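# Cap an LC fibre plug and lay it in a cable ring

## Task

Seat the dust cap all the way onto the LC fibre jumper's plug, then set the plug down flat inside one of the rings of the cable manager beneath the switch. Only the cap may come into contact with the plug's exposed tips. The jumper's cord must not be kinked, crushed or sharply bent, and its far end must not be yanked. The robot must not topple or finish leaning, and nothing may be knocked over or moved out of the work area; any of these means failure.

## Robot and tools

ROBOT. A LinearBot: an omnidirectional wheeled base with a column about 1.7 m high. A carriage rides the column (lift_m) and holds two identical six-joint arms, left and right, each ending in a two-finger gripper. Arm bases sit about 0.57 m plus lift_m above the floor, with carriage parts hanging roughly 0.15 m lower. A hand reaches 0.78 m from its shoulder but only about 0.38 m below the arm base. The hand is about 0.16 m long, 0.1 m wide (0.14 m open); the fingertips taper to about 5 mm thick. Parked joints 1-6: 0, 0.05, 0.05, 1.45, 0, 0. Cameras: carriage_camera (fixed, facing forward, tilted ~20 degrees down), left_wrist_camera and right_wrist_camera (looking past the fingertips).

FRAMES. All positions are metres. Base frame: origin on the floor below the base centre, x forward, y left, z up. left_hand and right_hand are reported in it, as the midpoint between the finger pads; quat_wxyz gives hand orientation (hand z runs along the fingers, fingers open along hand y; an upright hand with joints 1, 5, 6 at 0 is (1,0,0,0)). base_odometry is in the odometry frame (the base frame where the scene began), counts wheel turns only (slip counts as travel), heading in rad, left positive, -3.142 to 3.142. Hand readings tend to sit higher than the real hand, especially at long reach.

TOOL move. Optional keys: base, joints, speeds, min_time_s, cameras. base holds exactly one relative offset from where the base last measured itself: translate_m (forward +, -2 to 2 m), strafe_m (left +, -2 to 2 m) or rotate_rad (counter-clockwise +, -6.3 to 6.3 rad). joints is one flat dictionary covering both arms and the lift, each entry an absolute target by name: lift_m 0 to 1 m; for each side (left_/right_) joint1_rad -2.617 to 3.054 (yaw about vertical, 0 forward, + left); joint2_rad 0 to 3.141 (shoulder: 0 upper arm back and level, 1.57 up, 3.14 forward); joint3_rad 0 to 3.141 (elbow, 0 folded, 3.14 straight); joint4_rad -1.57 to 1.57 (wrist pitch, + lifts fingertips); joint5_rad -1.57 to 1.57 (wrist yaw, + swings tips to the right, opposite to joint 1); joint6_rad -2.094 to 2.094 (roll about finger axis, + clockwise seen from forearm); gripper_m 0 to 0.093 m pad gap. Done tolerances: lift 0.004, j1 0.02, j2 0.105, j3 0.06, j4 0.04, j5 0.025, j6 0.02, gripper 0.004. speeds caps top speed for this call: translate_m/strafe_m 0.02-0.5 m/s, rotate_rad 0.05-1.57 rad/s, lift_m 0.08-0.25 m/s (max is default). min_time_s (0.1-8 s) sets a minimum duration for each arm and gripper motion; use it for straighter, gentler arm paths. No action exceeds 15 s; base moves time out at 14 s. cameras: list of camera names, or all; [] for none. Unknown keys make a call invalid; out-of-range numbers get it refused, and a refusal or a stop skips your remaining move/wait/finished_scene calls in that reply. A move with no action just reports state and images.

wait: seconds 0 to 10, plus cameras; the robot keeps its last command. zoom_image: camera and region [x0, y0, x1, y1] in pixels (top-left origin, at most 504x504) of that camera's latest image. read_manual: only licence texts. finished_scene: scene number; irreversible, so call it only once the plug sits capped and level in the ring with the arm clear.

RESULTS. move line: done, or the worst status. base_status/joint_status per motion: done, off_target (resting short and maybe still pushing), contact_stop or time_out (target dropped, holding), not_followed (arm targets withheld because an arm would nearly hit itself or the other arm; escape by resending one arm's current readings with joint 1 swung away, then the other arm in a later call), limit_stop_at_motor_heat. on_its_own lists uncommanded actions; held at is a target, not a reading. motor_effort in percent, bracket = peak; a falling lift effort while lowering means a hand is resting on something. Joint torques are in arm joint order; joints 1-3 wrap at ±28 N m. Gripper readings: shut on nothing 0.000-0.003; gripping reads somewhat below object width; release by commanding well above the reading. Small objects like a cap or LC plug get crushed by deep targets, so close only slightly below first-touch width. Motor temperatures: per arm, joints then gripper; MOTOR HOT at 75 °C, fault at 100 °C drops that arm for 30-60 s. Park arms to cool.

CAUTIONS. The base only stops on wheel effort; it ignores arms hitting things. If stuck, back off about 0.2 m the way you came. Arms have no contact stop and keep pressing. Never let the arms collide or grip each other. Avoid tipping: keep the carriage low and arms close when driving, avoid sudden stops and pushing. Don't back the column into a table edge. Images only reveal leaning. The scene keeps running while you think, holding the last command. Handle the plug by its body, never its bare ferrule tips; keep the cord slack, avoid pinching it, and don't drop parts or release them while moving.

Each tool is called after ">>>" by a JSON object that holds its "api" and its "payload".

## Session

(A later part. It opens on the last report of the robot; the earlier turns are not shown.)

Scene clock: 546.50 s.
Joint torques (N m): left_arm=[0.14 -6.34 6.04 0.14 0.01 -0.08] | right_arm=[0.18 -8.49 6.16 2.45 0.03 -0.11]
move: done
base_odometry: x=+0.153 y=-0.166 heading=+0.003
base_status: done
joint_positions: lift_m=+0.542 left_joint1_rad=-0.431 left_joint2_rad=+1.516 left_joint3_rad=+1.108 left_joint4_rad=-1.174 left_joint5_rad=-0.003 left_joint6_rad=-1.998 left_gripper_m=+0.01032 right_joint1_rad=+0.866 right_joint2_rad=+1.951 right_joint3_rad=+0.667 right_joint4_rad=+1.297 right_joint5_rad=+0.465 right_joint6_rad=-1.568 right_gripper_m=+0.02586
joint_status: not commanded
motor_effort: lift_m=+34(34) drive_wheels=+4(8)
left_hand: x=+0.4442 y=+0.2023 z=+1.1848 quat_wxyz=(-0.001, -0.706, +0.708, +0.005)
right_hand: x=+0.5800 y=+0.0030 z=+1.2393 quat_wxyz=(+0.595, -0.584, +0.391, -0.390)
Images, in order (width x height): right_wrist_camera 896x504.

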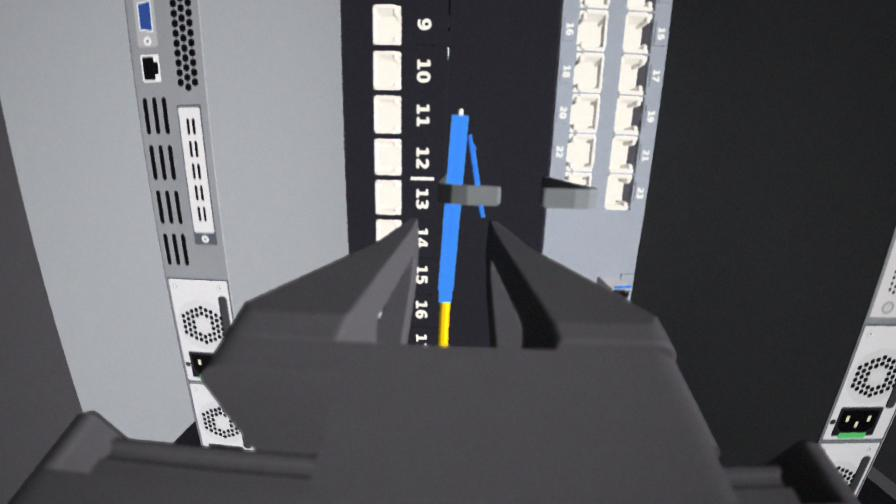

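>>> {"api": "move", "payload": {"joints": {"lift_m":0.5385}, "speeds": {"lift_m":0.08}, "cameras": []}}

>>> {"api": "move", "payload": {"joints": {"right_gripper_m":0.01}, "min_time_s": 2, "cameras": ["right_wrist_camera"]}}

>>> {"api": "zoom_image", "payload": {"camera": "right_wrist_camera", "region": [348, 102, 648, 402]}}

Scene clock: 552.17 s.
Joint torques (N m): left_arm=[0.13 -6.32 6.12 0.13 0.01 -0.08] | right_arm=[0.08 -8.51 6.12 2.5 0.04 -0.11]
move: done
base_odometry: x=+0.153 y=-0.166 heading=+0.003
base_status: not commanded
joint_positions: lift_m=+0.539 left_joint1_rad=-0.431 left_joint2_rad=+1.516 left_joint3_rad=+1.107 left_joint4_rad=-1.174 left_joint5_rad=-0.003 left_joint6_rad=-1.998 left_gripper_m=+0.01032 right_joint1_rad=+0.866 right_joint2_rad=+1.952 right_joint3_rad=+0.667 right_joint4_rad=+1.293 right_joint5_rad=+0.465 right_joint6_rad=-1.568 right_gripper_m=+0.02586
joint_status: all done
motor_effort: lift_m=+34(35) drive_wheels=+2(5)
left_hand: x=+0.4439 y=+0.2024 z=+1.1816 quat_wxyz=(-0.001, -0.706, +0.708, +0.006)
right_hand: x=+0.5801 y=+0.0031 z=+1.2351 quat_wxyz=(+0.593, -0.586, +0.391, -0.390)

Scene clock: 554.47 s.
Joint torques (N m): left_arm=[0.09 -6.3 6.13 0.13 0.01 -0.09] | right_arm=[0.16 -8.58 6.12 2.51 0.03 -0.11]
move: done
base_odometry: x=+0.153 y=-0.166 heading=+0.003
base_status: not commanded
joint_positions: lift_m=+0.539 left_joint1_rad=-0.431 left_joint2_rad=+1.516 left_joint3_rad=+1.107 left_joint4_rad=-1.174 left_joint5_rad=-0.003 left_joint6_rad=-1.998 left_gripper_m=+0.01032 right_joint1_rad=+0.866 right_joint2_rad=+1.952 right_joint3_rad=+0.667 right_joint4_rad=+1.293 right_joint5_rad=+0.465 right_joint6_rad=-1.568 right_gripper_m=+0.01014
joint_status: all done
motor_effort: lift_m=+34(34) drive_wheels=+2(7)
left_hand: x=+0.4439 y=+0.2024 z=+1.1816 quat_wxyz=(-0.001, -0.706, +0.708, +0.006)
right_hand: x=+0.5801 y=+0.0031 z=+1.2351 quat_wxyz=(+0.593, -0.586, +0.391, -0.390)
Images, in order (width x height): right_wrist_camera 896x504.

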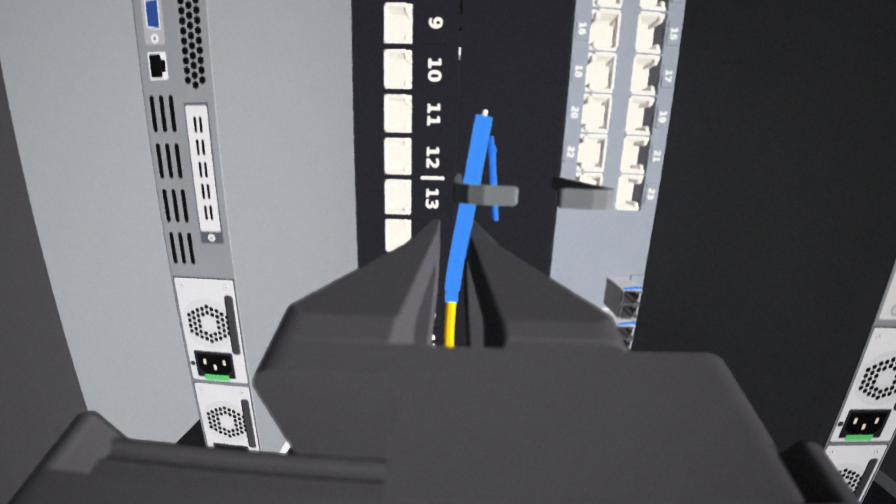

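Scaled by 1.680 from the camera's image (finer frame: 1280x720).

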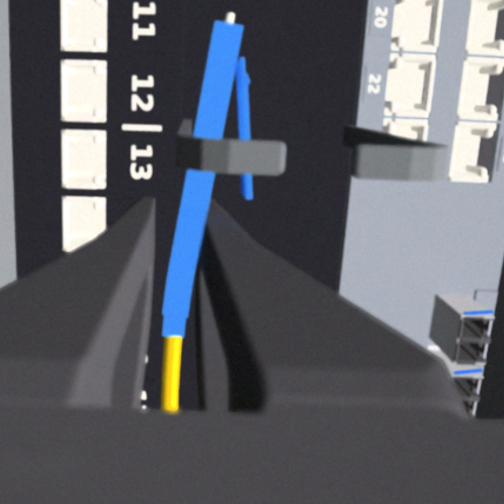

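>>> {"api": "move", "payload": {"joints": {"lift_m":0.5402,"right_gripper_m":0.007}, "speeds": {"lift_m":0.08}, "min_time_s": 1.5, "cameras": ["right_wrist_camera"]}}

>>> {"api": "zoom_image", "payload": {"camera": "right_wrist_camera", "region": [348, 102, 648, 402]}}

Scene clock: 563.40 s.
Joint torques (N m): left_arm=[0.12 -6.23 6.11 0.14 0.01 -0.08] | right_arm=[0.14 -8.59 6.11 2.51 0.03 -0.11]
move: done
base_odometry: x=+0.153 y=-0.166 heading=+0.003
base_status: not commanded
joint_positions: lift_m=+0.540 left_joint1_rad=-0.431 left_joint2_rad=+1.515 left_joint3_rad=+1.107 left_joint4_rad=-1.173 left_joint5_rad=-0.003 left_joint6_rad=-1.998 left_gripper_m=+0.01032 right_joint1_rad=+0.866 right_joint2_rad=+1.952 right_joint3_rad=+0.667 right_joint4_rad=+1.292 right_joint5_rad=+0.465 right_joint6_rad=-1.568 right_gripper_m=+0.00714
joint_status: all done
motor_effort: lift_m=+37(41) drive_wheels=+3(6)
left_hand: x=+0.4440 y=+0.2024 z=+1.1833 quat_wxyz=(-0.001, -0.706, +0.708, +0.005)
right_hand: x=+0.5801 y=+0.0031 z=+1.2364 quat_wxyz=(+0.593, -0.586, +0.391, -0.390)
Images, in order (width x height): right_wrist_camera 896x504.

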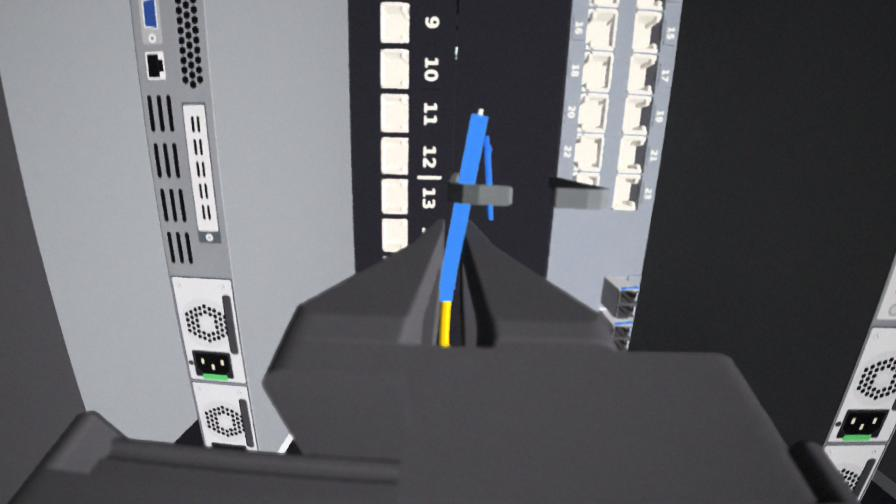

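Scaled by 1.680 from the camera's image (finer frame: 1280x720).

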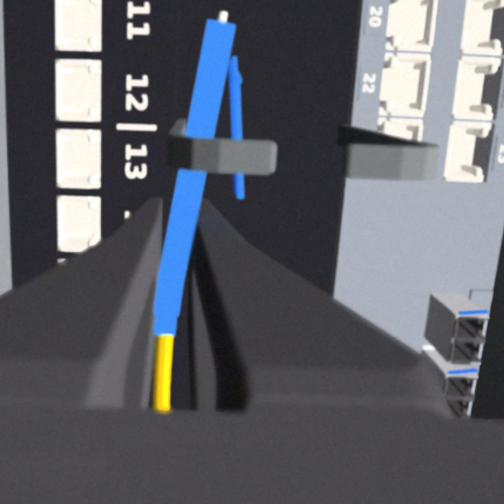

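>>> {"api": "move", "payload": {"joints": {"lift_m":0.5425,"right_gripper_m":0.0045}, "speeds": {"lift_m":0.08}, "min_time_s": 1.5, "cameras": ["right_wrist_camera"]}}

>>> {"api": "zoom_image", "payload": {"camera": "right_wrist_camera", "region": [348, 102, 648, 402]}}

Scene clock: 572.27 s.
Joint torques (N m): left_arm=[0.09 -6.13 6.09 0.13 0 -0.08] | right_arm=[0.14 -8.58 6.04 2.52 0.03 -0.11]
Motor temperatures (°C): left_arm=[29 46 46 31 29 33 35] | right_arm=[31 40 41 43 31 30 33]
move: done
base_odometry: x=+0.153 y=-0.166 heading=+0.003
base_status: not commanded
joint_positions: lift_m=+0.542 left_joint1_rad=-0.431 left_joint2_rad=+1.514 left_joint3_rad=+1.107 left_joint4_rad=-1.173 left_joint5_rad=-0.003 left_joint6_rad=-1.998 left_gripper_m=+0.01032 right_joint1_rad=+0.866 right_joint2_rad=+1.952 right_joint3_rad=+0.668 right_joint4_rad=+1.292 right_joint5_rad=+0.465 right_joint6_rad=-1.568 right_gripper_m=+0.00470
joint_status: all done
motor_effort: lift_m=+36(41) drive_wheels=+3(5)
left_hand: x=+0.4441 y=+0.2023 z=+1.1859 quat_wxyz=(+0.000, -0.706, +0.708, +0.004)
right_hand: x=+0.5802 y=+0.0033 z=+1.2392 quat_wxyz=(+0.593, -0.586, +0.391, -0.390)
Images, in order (width x height): right_wrist_camera 896x504.

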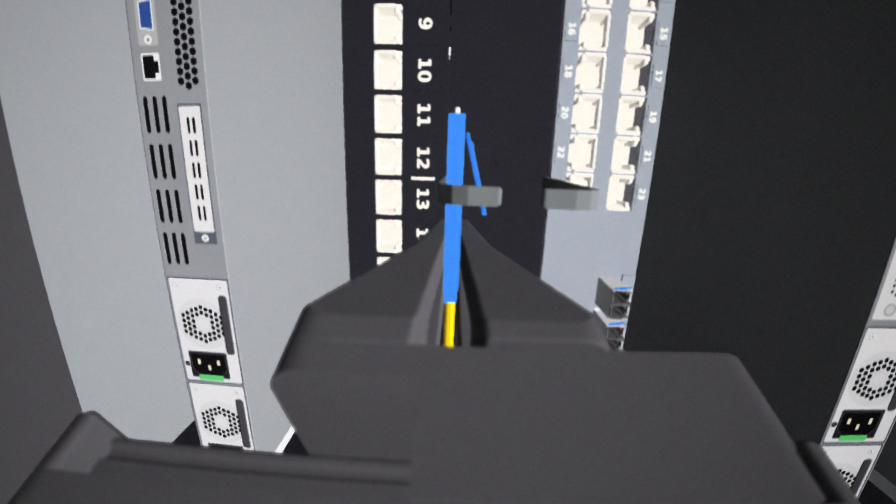

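Scaled by 1.680 from the camera's image (finer frame: 1280x720).

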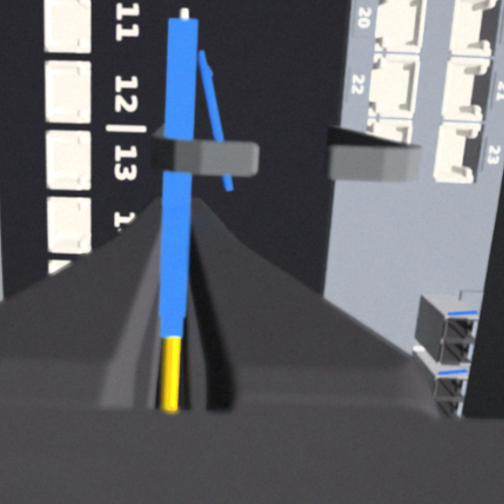

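>>> {"api": "move", "payload": {"joints": {"right_gripper_m":0.0}, "min_time_s": 1.5, "cameras": []}}

>>> {"api": "move", "payload": {"joints": {"lift_m":0.554}, "speeds": {"lift_m":0.08}, "cameras": ["right_wrist_camera"]}}

>>> {"api": "zoom_image", "payload": {"camera": "right_wrist_camera", "region": [348, 102, 648, 402]}}

Scene clock: 583.70 s.
Joint torques (N m): left_arm=[0.1 -6.16 6.16 0.13 0.01 -0.08] | right_arm=[0.16 -8.62 6.04 2.51 0.03 -0.11]
move: done
base_odometry: x=+0.153 y=-0.166 heading=+0.003
base_status: not commanded
joint_positions: lift_m=+0.542 left_joint1_rad=-0.431 left_joint2_rad=+1.514 left_joint3_rad=+1.107 left_joint4_rad=-1.173 left_joint5_rad=-0.003 left_joint6_rad=-1.998 left_gripper_m=+0.01032 right_joint1_rad=+0.866 right_joint2_rad=+1.952 right_joint3_rad=+0.668 right_joint4_rad=+1.292 right_joint5_rad=+0.465 right_joint6_rad=-1.568 right_gripper_m=+0.00260
joint_status: all done
motor_effort: lift_m=+36(36) drive_wheels=+3(6)
left_hand: x=+0.4441 y=+0.2023 z=+1.1859 quat_wxyz=(+0.000, -0.706, +0.708, +0.004)
right_hand: x=+0.5802 y=+0.0033 z=+1.2392 quat_wxyz=(+0.593, -0.586, +0.391, -0.390)

Scene clock: 584.23 s.
Joint torques (N m): left_arm=[0.12 -6.11 6.15 0.15 0.01 -0.09] | right_arm=[0.14 -8.69 6.04 2.51 0.03 -0.11]
move: done
base_odometry: x=+0.153 y=-0.166 heading=+0.003
base_status: not commanded
joint_positions: lift_m=+0.554 left_joint1_rad=-0.431 left_joint2_rad=+1.513 left_joint3_rad=+1.107 left_joint4_rad=-1.173 left_joint5_rad=-0.003 left_joint6_rad=-1.998 left_gripper_m=+0.01032 right_joint1_rad=+0.866 right_joint2_rad=+1.952 right_joint3_rad=+0.668 right_joint4_rad=+1.292 right_joint5_rad=+0.465 right_joint6_rad=-1.568 right_gripper_m=+0.00260
joint_status: all done
motor_effort: lift_m=+35(43) drive_wheels=+2(5)
left_hand: x=+0.4441 y=+0.2023 z=+1.1976 quat_wxyz=(+0.000, -0.706, +0.708, +0.004)
right_hand: x=+0.5802 y=+0.0033 z=+1.2505 quat_wxyz=(+0.593, -0.586, +0.391, -0.390)
Images, in order (width x height): right_wrist_camera 896x504.

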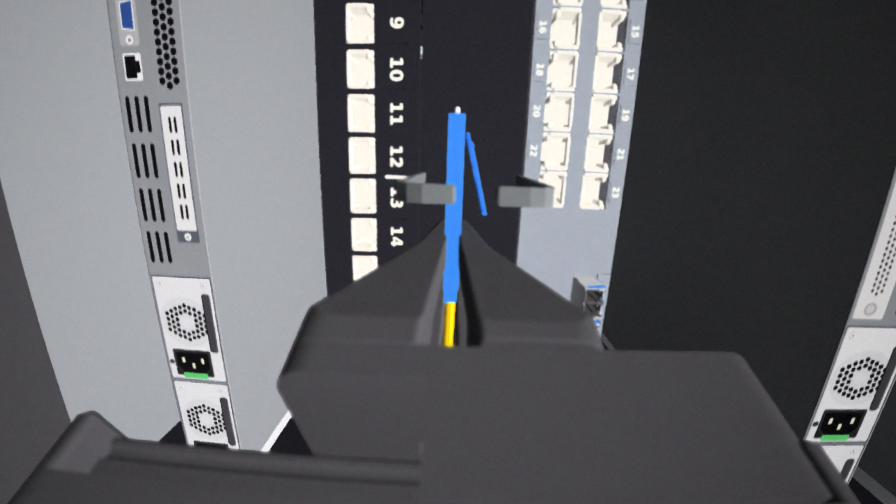

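Scaled by 1.680 from the camera's image (finer frame: 1280x720).

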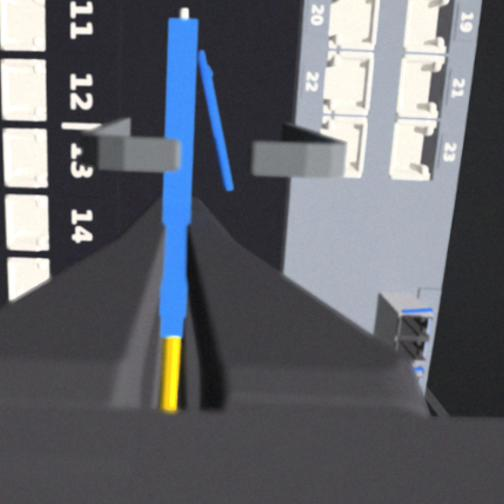

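>>> {"api": "move", "payload": {"joints": {"lift_m":0.557}, "base": {"strafe_m":-0.004}, "speeds": {"lift_m":0.08,"strafe_m":0.02}, "cameras": ["right_wrist_camera"]}}

>>> {"api": "zoom_image", "payload": {"camera": "right_wrist_camera", "region": [348, 52, 648, 352]}}

Scene clock: 594.67 s.
Joint torques (N m): left_arm=[0.16 -6 6.13 0.13 0.01 -0.09] | right_arm=[0.16 -8.61 5.97 2.51 0.04 -0.11]
move: done
base_odometry: x=+0.153 y=-0.170 heading=+0.003
base_status: done
joint_positions: lift_m=+0.557 left_joint1_rad=-0.431 left_joint2_rad=+1.512 left_joint3_rad=+1.107 left_joint4_rad=-1.172 left_joint5_rad=-0.002 left_joint6_rad=-1.998 left_gripper_m=+0.01032 right_joint1_rad=+0.866 right_joint2_rad=+1.952 right_joint3_rad=+0.669 right_joint4_rad=+1.292 right_joint5_rad=+0.465 right_joint6_rad=-1.568 right_gripper_m=+0.00260
joint_status: all done
motor_effort: lift_m=+36(41) drive_wheels=+1(9)
left_hand: x=+0.4443 y=+0.2021 z=+1.2008 quat_wxyz=(+0.000, -0.706, +0.708, +0.003)
right_hand: x=+0.5804 y=+0.0034 z=+1.2539 quat_wxyz=(+0.594, -0.586, +0.391, -0.390)
Images, in order (width x height): right_wrist_camera 896x504.

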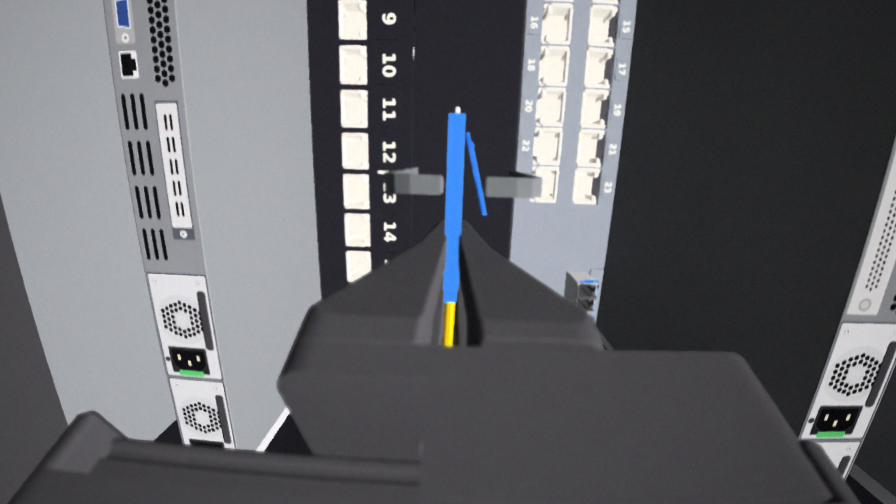

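Scaled by 1.680 from the camera's image (finer frame: 1280x720).

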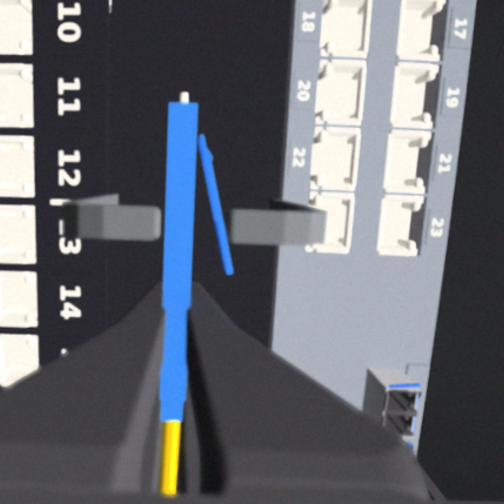

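>>> {"api": "move", "payload": {"base": {"translate_m":-0.02}, "speeds": {"translate_m":0.03}, "cameras": ["right_wrist_camera"]}}

>>> {"api": "zoom_image", "payload": {"camera": "right_wrist_camera", "region": [348, 52, 648, 352]}}

Scene clock: 599.13 s.
Joint torques (N m): left_arm=[0.13 -5.98 6.12 0.12 0 -0.08] | right_arm=[0.06 -8.64 5.93 2.52 0.01 -0.11]
move: done
base_odometry: x=+0.133 y=-0.170 heading=+0.003
base_status: done
joint_positions: lift_m=+0.557 left_joint1_rad=-0.431 left_joint2_rad=+1.512 left_joint3_rad=+1.107 left_joint4_rad=-1.172 left_joint5_rad=-0.002 left_joint6_rad=-1.998 left_gripper_m=+0.01032 right_joint1_rad=+0.867 right_joint2_rad=+1.952 right_joint3_rad=+0.669 right_joint4_rad=+1.292 right_joint5_rad=+0.466 right_joint6_rad=-1.568 right_gripper_m=+0.00259
joint_status: not commanded
motor_effort: lift_m=+36(36) drive_wheels=+0(11)
left_hand: x=+0.4443 y=+0.2021 z=+1.2008 quat_wxyz=(+0.000, -0.706, +0.708, +0.003)
right_hand: x=+0.5802 y=+0.0036 z=+1.2538 quat_wxyz=(+0.593, -0.586, +0.391, -0.390)
Images, in order (width x height): right_wrist_camera 896x504.

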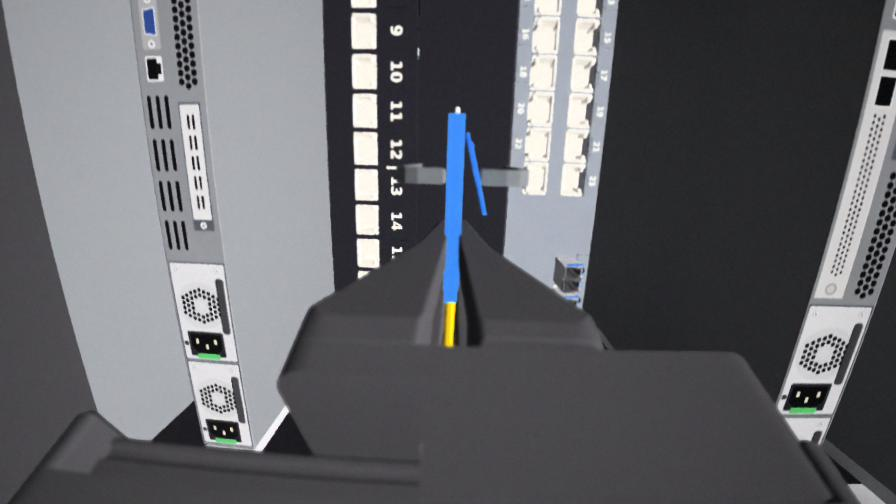

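Scaled by 1.680 from the camera's image (finer frame: 1280x720).

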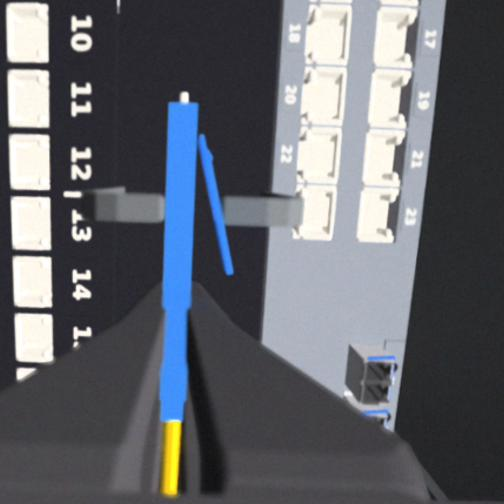

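>>> {"api": "move", "payload": {"base": {"translate_m":-0.08}, "speeds": {"translate_m":0.06}}}

>>> {"api": "zoom_image", "payload": {"camera": "right_wrist_camera", "region": [400, 80, 520, 200]}}

Scene clock: 603.70 s.
Joint torques (N m): left_arm=[0.14 -6 6.13 0.12 0.01 -0.09] | right_arm=[0.02 -8.61 5.91 2.51 0.02 -0.11]
move: done
base_odometry: x=+0.053 y=-0.170 heading=+0.003
base_status: done
joint_positions: lift_m=+0.557 left_joint1_rad=-0.431 left_joint2_rad=+1.512 left_joint3_rad=+1.107 left_joint4_rad=-1.172 left_joint5_rad=-0.002 left_joint6_rad=-1.998 left_gripper_m=+0.01032 right_joint1_rad=+0.867 right_joint2_rad=+1.952 right_joint3_rad=+0.669 right_joint4_rad=+1.292 right_joint5_rad=+0.466 right_joint6_rad=-1.568 right_gripper_m=+0.00259
joint_status: not commanded
motor_effort: lift_m=+36(36) drive_wheels=-1(13)
left_hand: x=+0.4443 y=+0.2021 z=+1.2008 quat_wxyz=(+0.000, -0.706, +0.708, +0.003)
right_hand: x=+0.5801 y=+0.0037 z=+1.2538 quat_wxyz=(+0.593, -0.586, +0.391, -0.390)
pictures: carriage_camera, left_wrist_camera, right_wrist_camera
Images, in order (width x height): carriage_camera 896x504, left_wrist_camera 896x504, right_wrist_camera 896x504.

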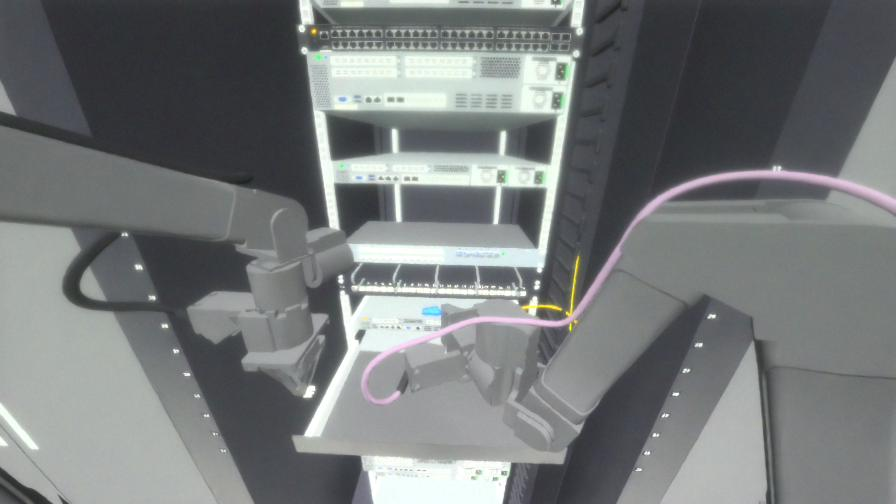

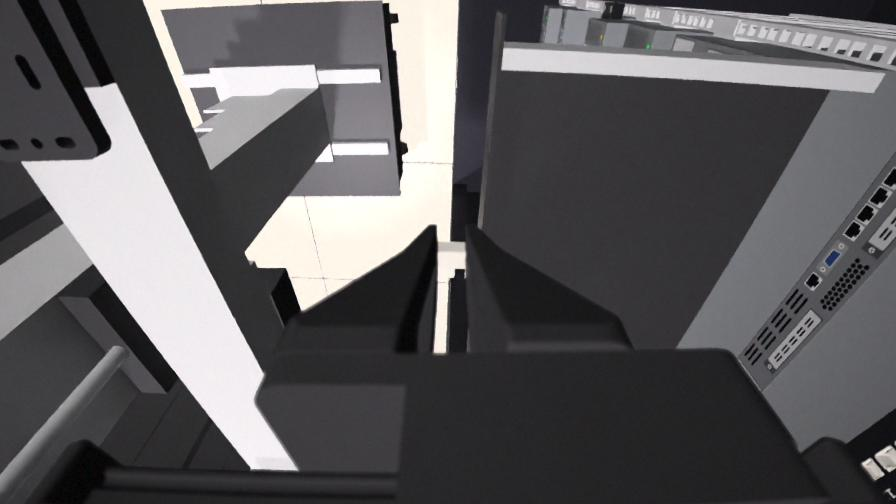

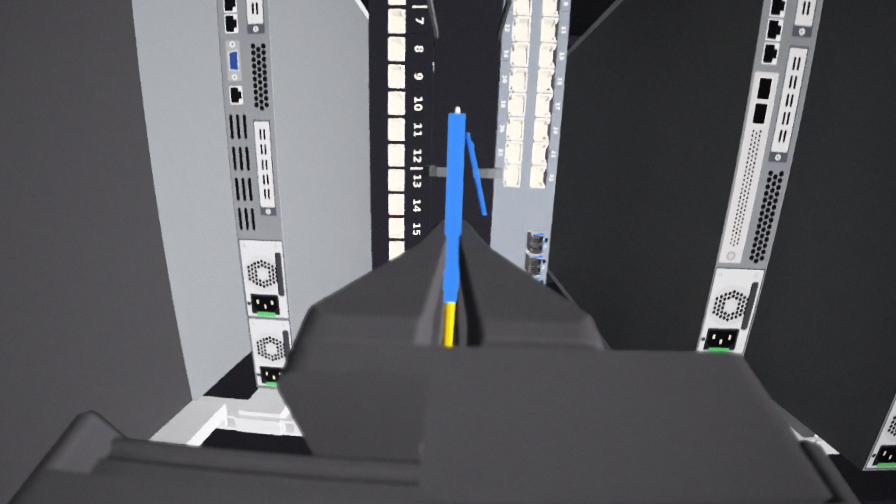

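Scaled by 4.200 from the camera's image (finer frame: 1280x720).

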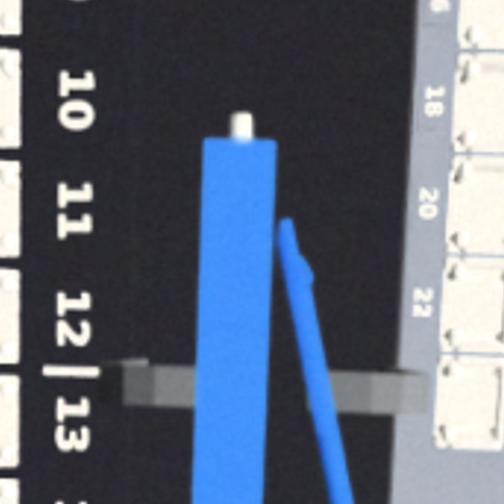

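>>> {"api": "move", "payload": {"joints": {"right_joint1_rad":0.959,"right_joint2_rad":1.994,"right_joint3_rad":0.755,"right_joint4_rad":1.244,"right_joint5_rad":0.69,"right_joint6_rad":-1.577}, "min_time_s": 2.5}}

>>> {"api": "zoom_image", "payload": {"camera": "carriage_camera", "region": [380, 240, 640, 420]}}

Scene clock: 623.93 s.
Joint torques (N m): left_arm=[0.13 -5.96 6.13 0.13 0 -0.08] | right_arm=[0.58 -8.18 6.89 2.36 0.11 -0.11]
move: done
base_odometry: x=+0.053 y=-0.170 heading=+0.003
base_status: not commanded
joint_positions: lift_m=+0.557 left_joint1_rad=-0.431 left_joint2_rad=+1.512 left_joint3_rad=+1.107 left_joint4_rad=-1.172 left_joint5_rad=-0.002 left_joint6_rad=-1.998 left_gripper_m=+0.01032 right_joint1_rad=+0.953 right_joint2_rad=+1.979 right_joint3_rad=+0.735 right_joint4_rad=+1.259 right_joint5_rad=+0.680 right_joint6_rad=-1.568 right_gripper_m=+0.00259
joint_status: all done
motor_effort: lift_m=+36(36) drive_wheels=-2(6)
left_hand: x=+0.4443 y=+0.2021 z=+1.2008 quat_wxyz=(+0.000, -0.706, +0.708, +0.003)
right_hand: x=+0.5744 y=+0.0118 z=+1.2571 quat_wxyz=(+0.569, -0.558, +0.428, -0.426)
pictures: carriage_camera, left_wrist_camera, right_wrist_camera
Images, in order (width x height): carriage_camera 896x504, left_wrist_camera 896x504, right_wrist_camera 896x504.

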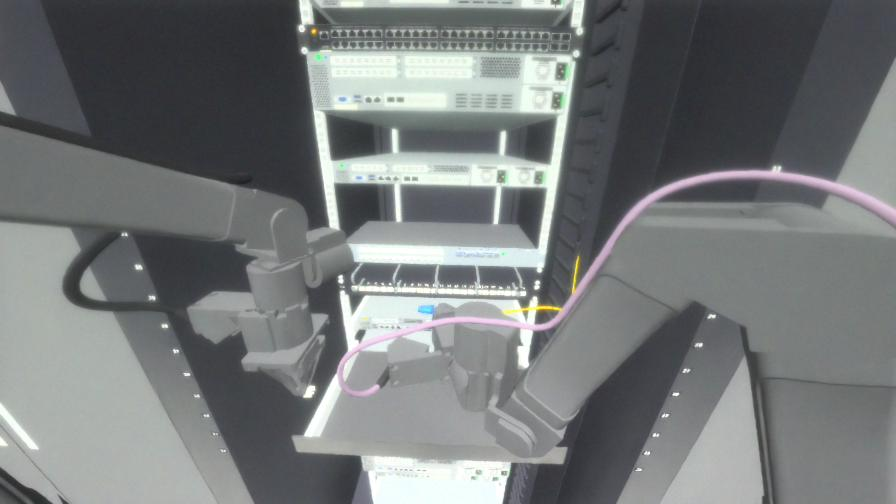

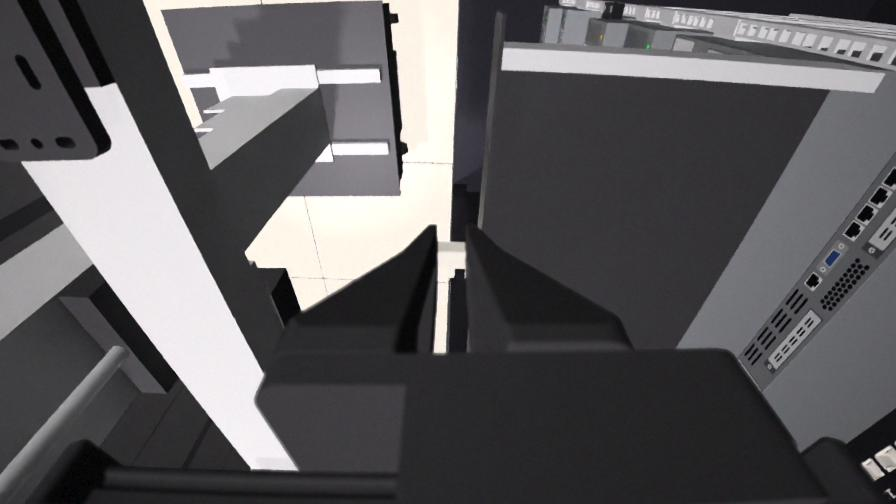

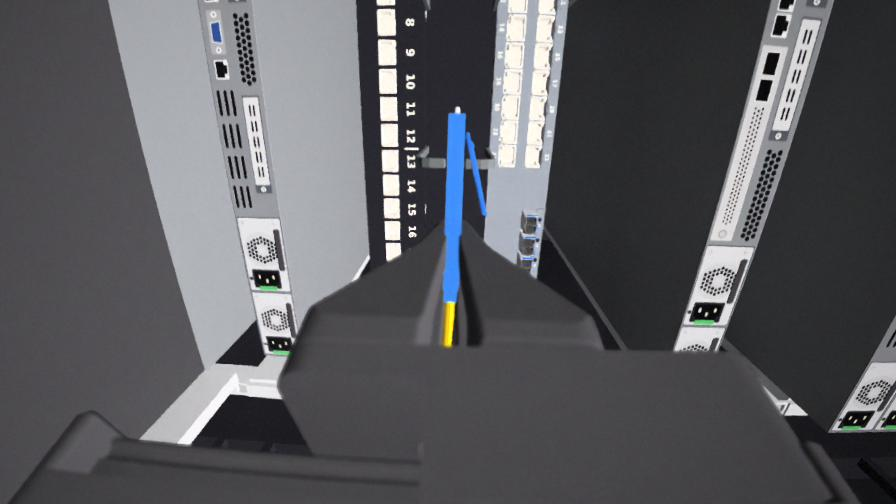

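Scaled by 1.938 from the camera's image (finer frame: 1280x720).

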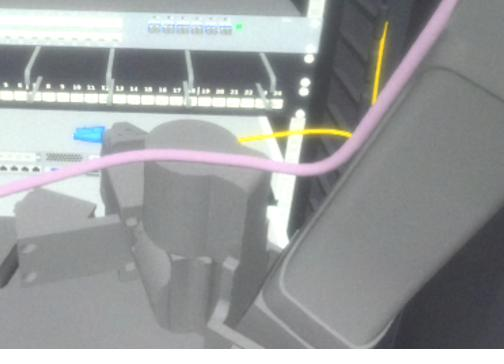

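>>> {"api": "move", "payload": {"joints": {"right_joint2_rad":2.127,"right_joint3_rad":0.757,"right_joint4_rad":1.372}, "min_time_s": 1.5, "cameras": []}}

>>> {"api": "move", "payload": {"joints": {"left_joint1_rad":-0.353,"left_joint2_rad":2.066,"left_joint3_rad":1.90,"left_joint4_rad":-1.38,"left_joint5_rad":0.0,"left_joint6_rad":-1.80}, "min_time_s": 2.5}}

Scene clock: 649.73 s.
Joint torques (N m): left_arm=[0.13 -5.98 6.12 0.12 0.01 -0.09] | right_arm=[0.57 -8.66 6.23 2.57 0.1 -0.11]
move: done
base_odometry: x=+0.053 y=-0.170 heading=+0.003
base_status: not commanded
joint_positions: lift_m=+0.557 left_joint1_rad=-0.431 left_joint2_rad=+1.512 left_joint3_rad=+1.107 left_joint4_rad=-1.172 left_joint5_rad=-0.002 left_joint6_rad=-1.998 left_gripper_m=+0.01032 right_joint1_rad=+0.953 right_joint2_rad=+2.111 right_joint3_rad=+0.736 right_joint4_rad=+1.368 right_joint5_rad=+0.681 right_joint6_rad=-1.568 right_gripper_m=+0.00259
joint_status: all done
motor_effort: lift_m=+36(36) drive_wheels=+0(4)
left_hand: x=+0.4443 y=+0.2021 z=+1.2008 quat_wxyz=(+0.000, -0.706, +0.708, +0.003)
right_hand: x=+0.5757 y=+0.0133 z=+1.2207 quat_wxyz=(+0.561, -0.565, +0.428, -0.427)

Scene clock: 652.53 s.
Joint torques (N m): left_arm=[0.72 -8.36 9.76 0.03 0 0.1] | right_arm=[0.58 -8.65 6.26 2.56 0.11 -0.11]
move: done
base_odometry: x=+0.053 y=-0.170 heading=+0.003
base_status: not commanded
joint_positions: lift_m=+0.557 left_joint1_rad=-0.361 left_joint2_rad=+2.052 left_joint3_rad=+1.867 left_joint4_rad=-1.367 left_joint5_rad=-0.002 left_joint6_rad=-1.811 left_gripper_m=+0.01032 right_joint1_rad=+0.953 right_joint2_rad=+2.111 right_joint3_rad=+0.736 right_joint4_rad=+1.370 right_joint5_rad=+0.682 right_joint6_rad=-1.568 right_gripper_m=+0.00259
joint_status: all done
motor_effort: lift_m=+36(36) drive_wheels=+3(5)
left_hand: x=+0.5884 y=+0.1664 z=+1.2266 quat_wxyz=(+0.005, -0.663, +0.748, -0.008)
right_hand: x=+0.5757 y=+0.0132 z=+1.2211 quat_wxyz=(+0.562, -0.564, +0.429, -0.427)
pictures: carriage_camera, left_wrist_camera, right_wrist_camera
Images, in order (width x height): carriage_camera 896x504, left_wrist_camera 896x504, right_wrist_camera 896x504.

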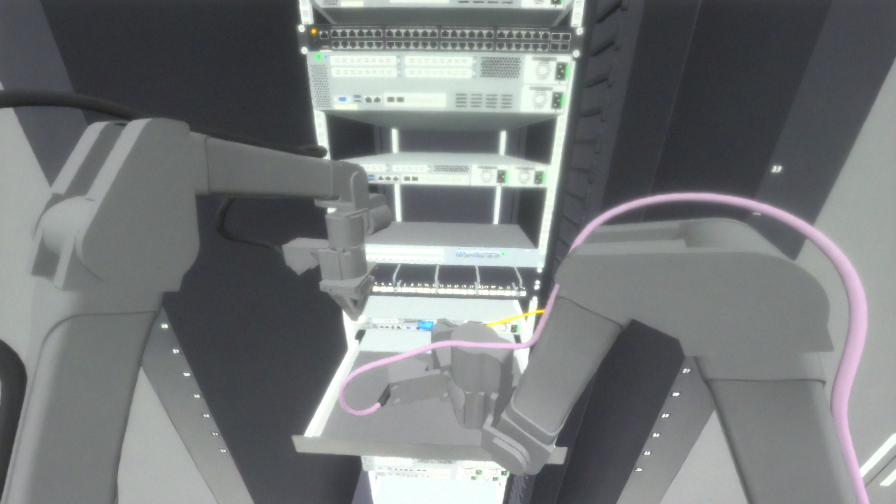

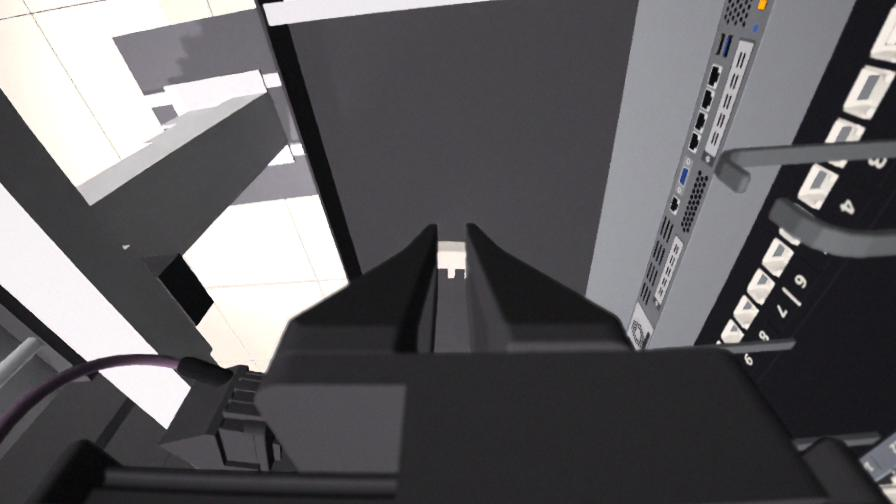

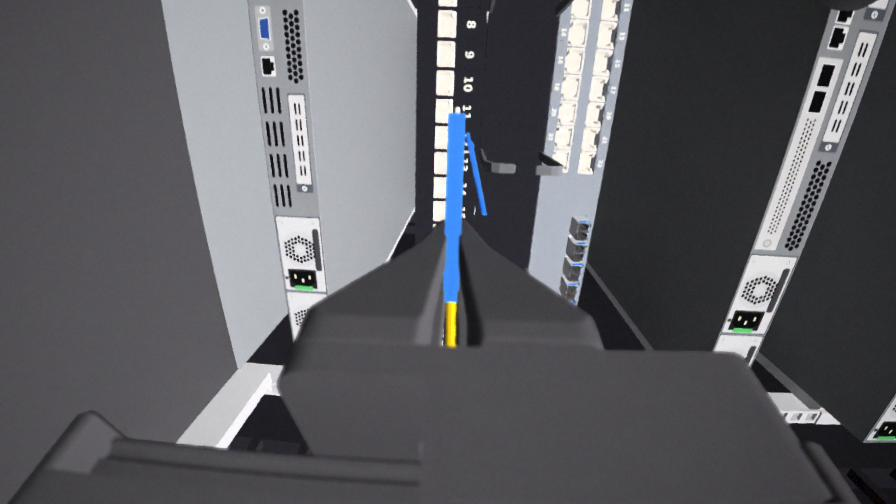

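>>> {"api": "move", "payload": {}}

Scene clock: 690.73 s.
Joint torques (N m): left_arm=[0.7 -8.34 9.77 0.04 0 0.11] | right_arm=[0.57 -8.65 6.24 2.56 0.1 -0.11]
Motor temperatures (°C): left_arm=[29 50 48 30 29 33 36] | right_arm=[31 43 43 49 31 30 35]
base_odometry: x=+0.053 y=-0.170 heading=+0.003
base_status: not commanded
joint_positions: lift_m=+0.557 left_joint1_rad=-0.361 left_joint2_rad=+2.052 left_joint3_rad=+1.867 left_joint4_rad=-1.369 left_joint5_rad=-0.002 left_joint6_rad=-1.811 left_gripper_m=+0.01032 right_joint1_rad=+0.953 right_joint2_rad=+2.111 right_joint3_rad=+0.736 right_joint4_rad=+1.371 right_joint5_rad=+0.682 right_joint6_rad=-1.568 right_gripper_m=+0.00259
joint_status: all done
motor_effort: lift_m=+36(36) drive_wheels=-1(5)
left_hand: x=+0.5880 y=+0.1666 z=+1.2267 quat_wxyz=(+0.005, -0.663, +0.749, -0.007) (m; base frame)
right_hand: x=+0.5757 y=+0.0132 z=+1.2212 quat_wxyz=(+0.562, -0.564, +0.429, -0.427) (m; base frame)
pictures: carriage_camera, left_wrist_camera, right_wrist_camera
Images, in order (width x height): carriage_camera 896x504, left_wrist_camera 896x504, right_wrist_camera 896x504.

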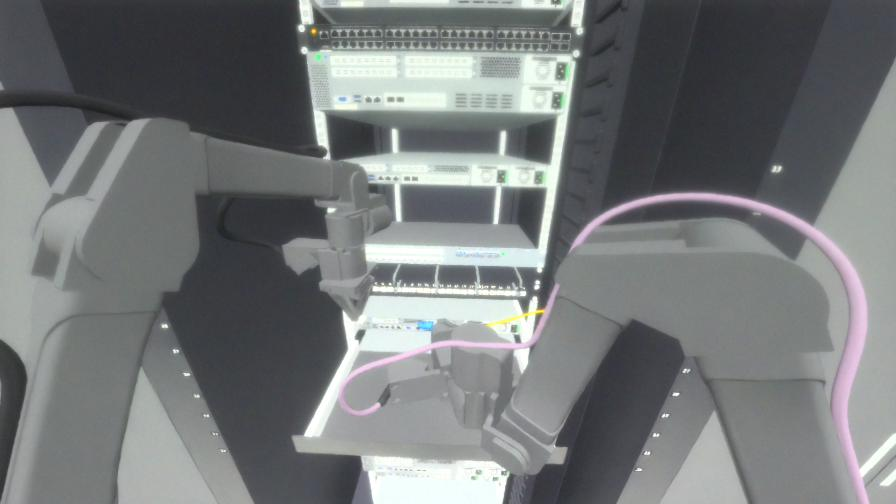

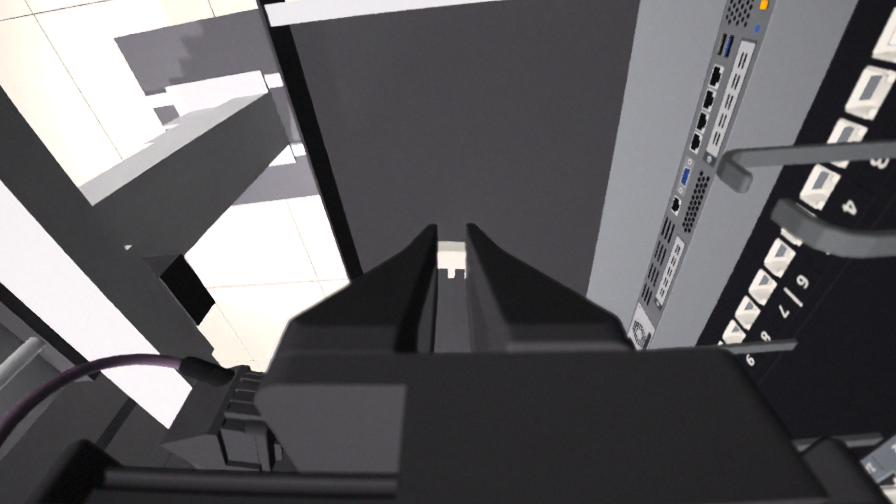

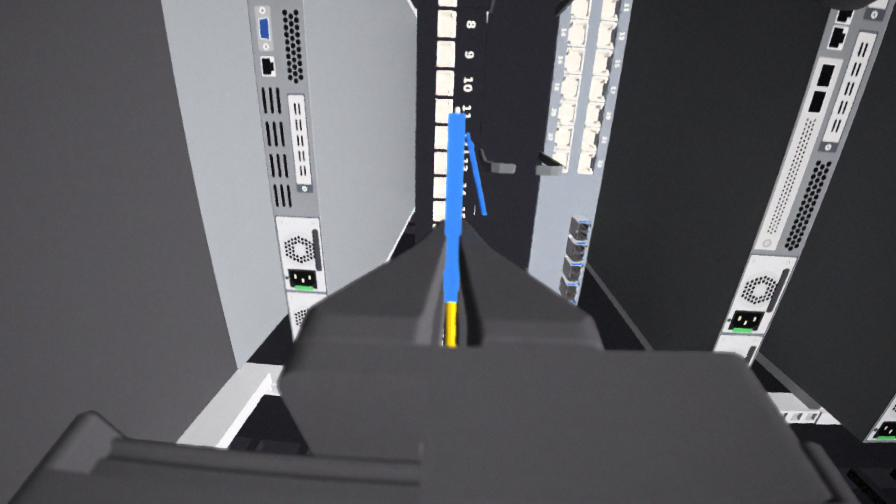

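>>> {"api": "move", "payload": {"joints": {"left_joint1_rad":-0.492,"left_joint2_rad":2.196,"left_joint3_rad":2.105,"left_joint4_rad":-1.453,"left_joint5_rad":0,"left_joint6_rad":-1.93}, "min_time_s": 4}}

>>> {"api": "zoom_image", "payload": {"camera": "right_wrist_camera", "region": [348, 0, 648, 300]}}

>>> {"api": "zoom_image", "payload": {"camera": "left_wrist_camera", "region": [348, 150, 648, 450]}}

Scene clock: 703.33 s.
Joint torques (N m): left_arm=[-0.64 -9.11 9.7 0.03 0.01 -0.09] | right_arm=[0.57 -8.65 6.24 2.55 0.1 -0.11]
move: done
base_odometry: x=+0.053 y=-0.170 heading=+0.003
base_status: not commanded
joint_positions: lift_m=+0.557 left_joint1_rad=-0.484 left_joint2_rad=+2.180 left_joint3_rad=+2.072 left_joint4_rad=-1.440 left_joint5_rad=-0.002 left_joint6_rad=-1.919 left_gripper_m=+0.01032 right_joint1_rad=+0.953 right_joint2_rad=+2.111 right_joint3_rad=+0.736 right_joint4_rad=+1.371 right_joint5_rad=+0.682 right_joint6_rad=-1.568 right_gripper_m=+0.00259
joint_status: all done
motor_effort: lift_m=+36(36) drive_wheels=+2(4)
left_hand: x=+0.5931 y=+0.1090 z=+1.2282 quat_wxyz=(+0.005, -0.658, +0.753, -0.010)
right_hand: x=+0.5757 y=+0.0132 z=+1.2213 quat_wxyz=(+0.562, -0.564, +0.429, -0.427)
pictures: carriage_camera, left_wrist_camera, right_wrist_camera
Images, in order (width x height): carriage_camera 896x504, left_wrist_camera 896x504, right_wrist_camera 896x504.

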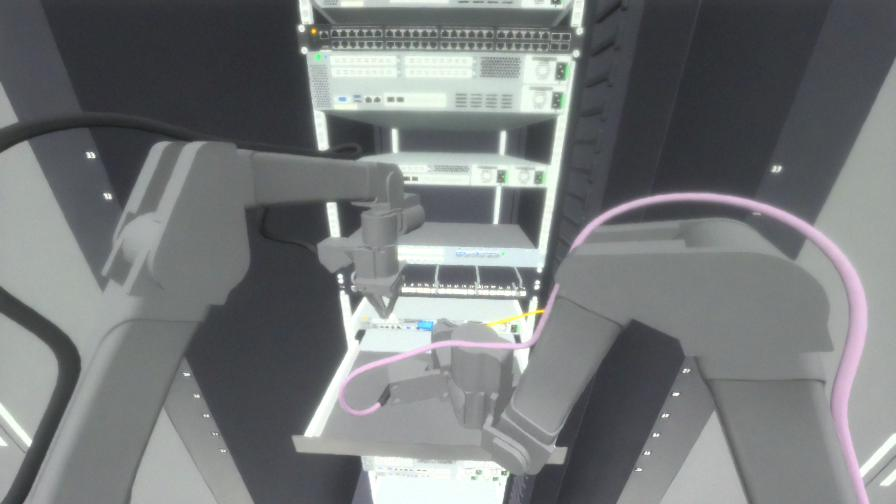

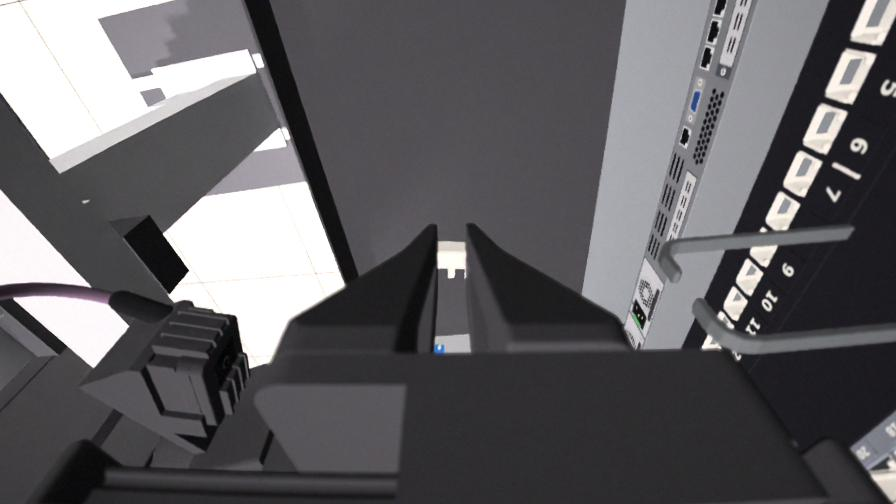

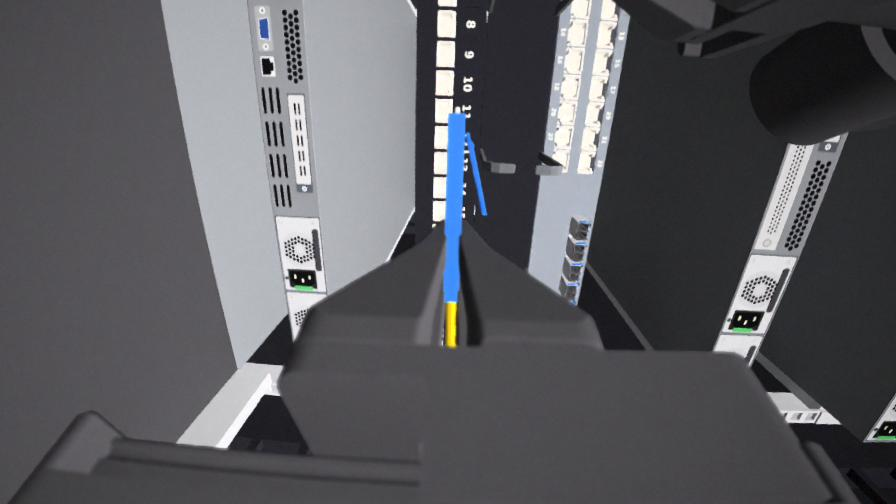

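Scaled by 1.680 from the camera's image (finer frame: 1280x720).

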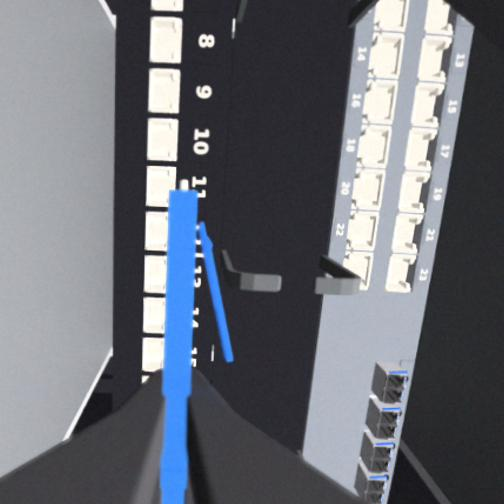

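Scaled by 1.680 from the camera's image (finer frame: 1280x720).

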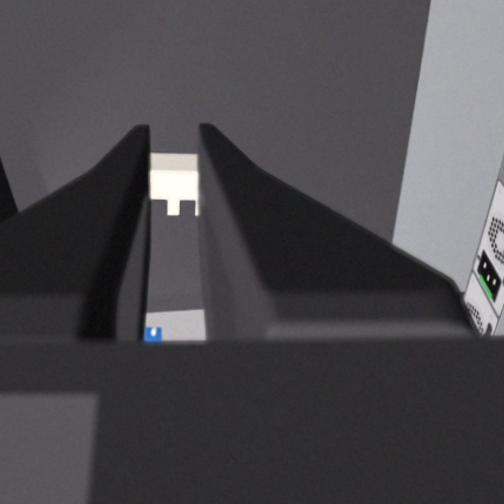

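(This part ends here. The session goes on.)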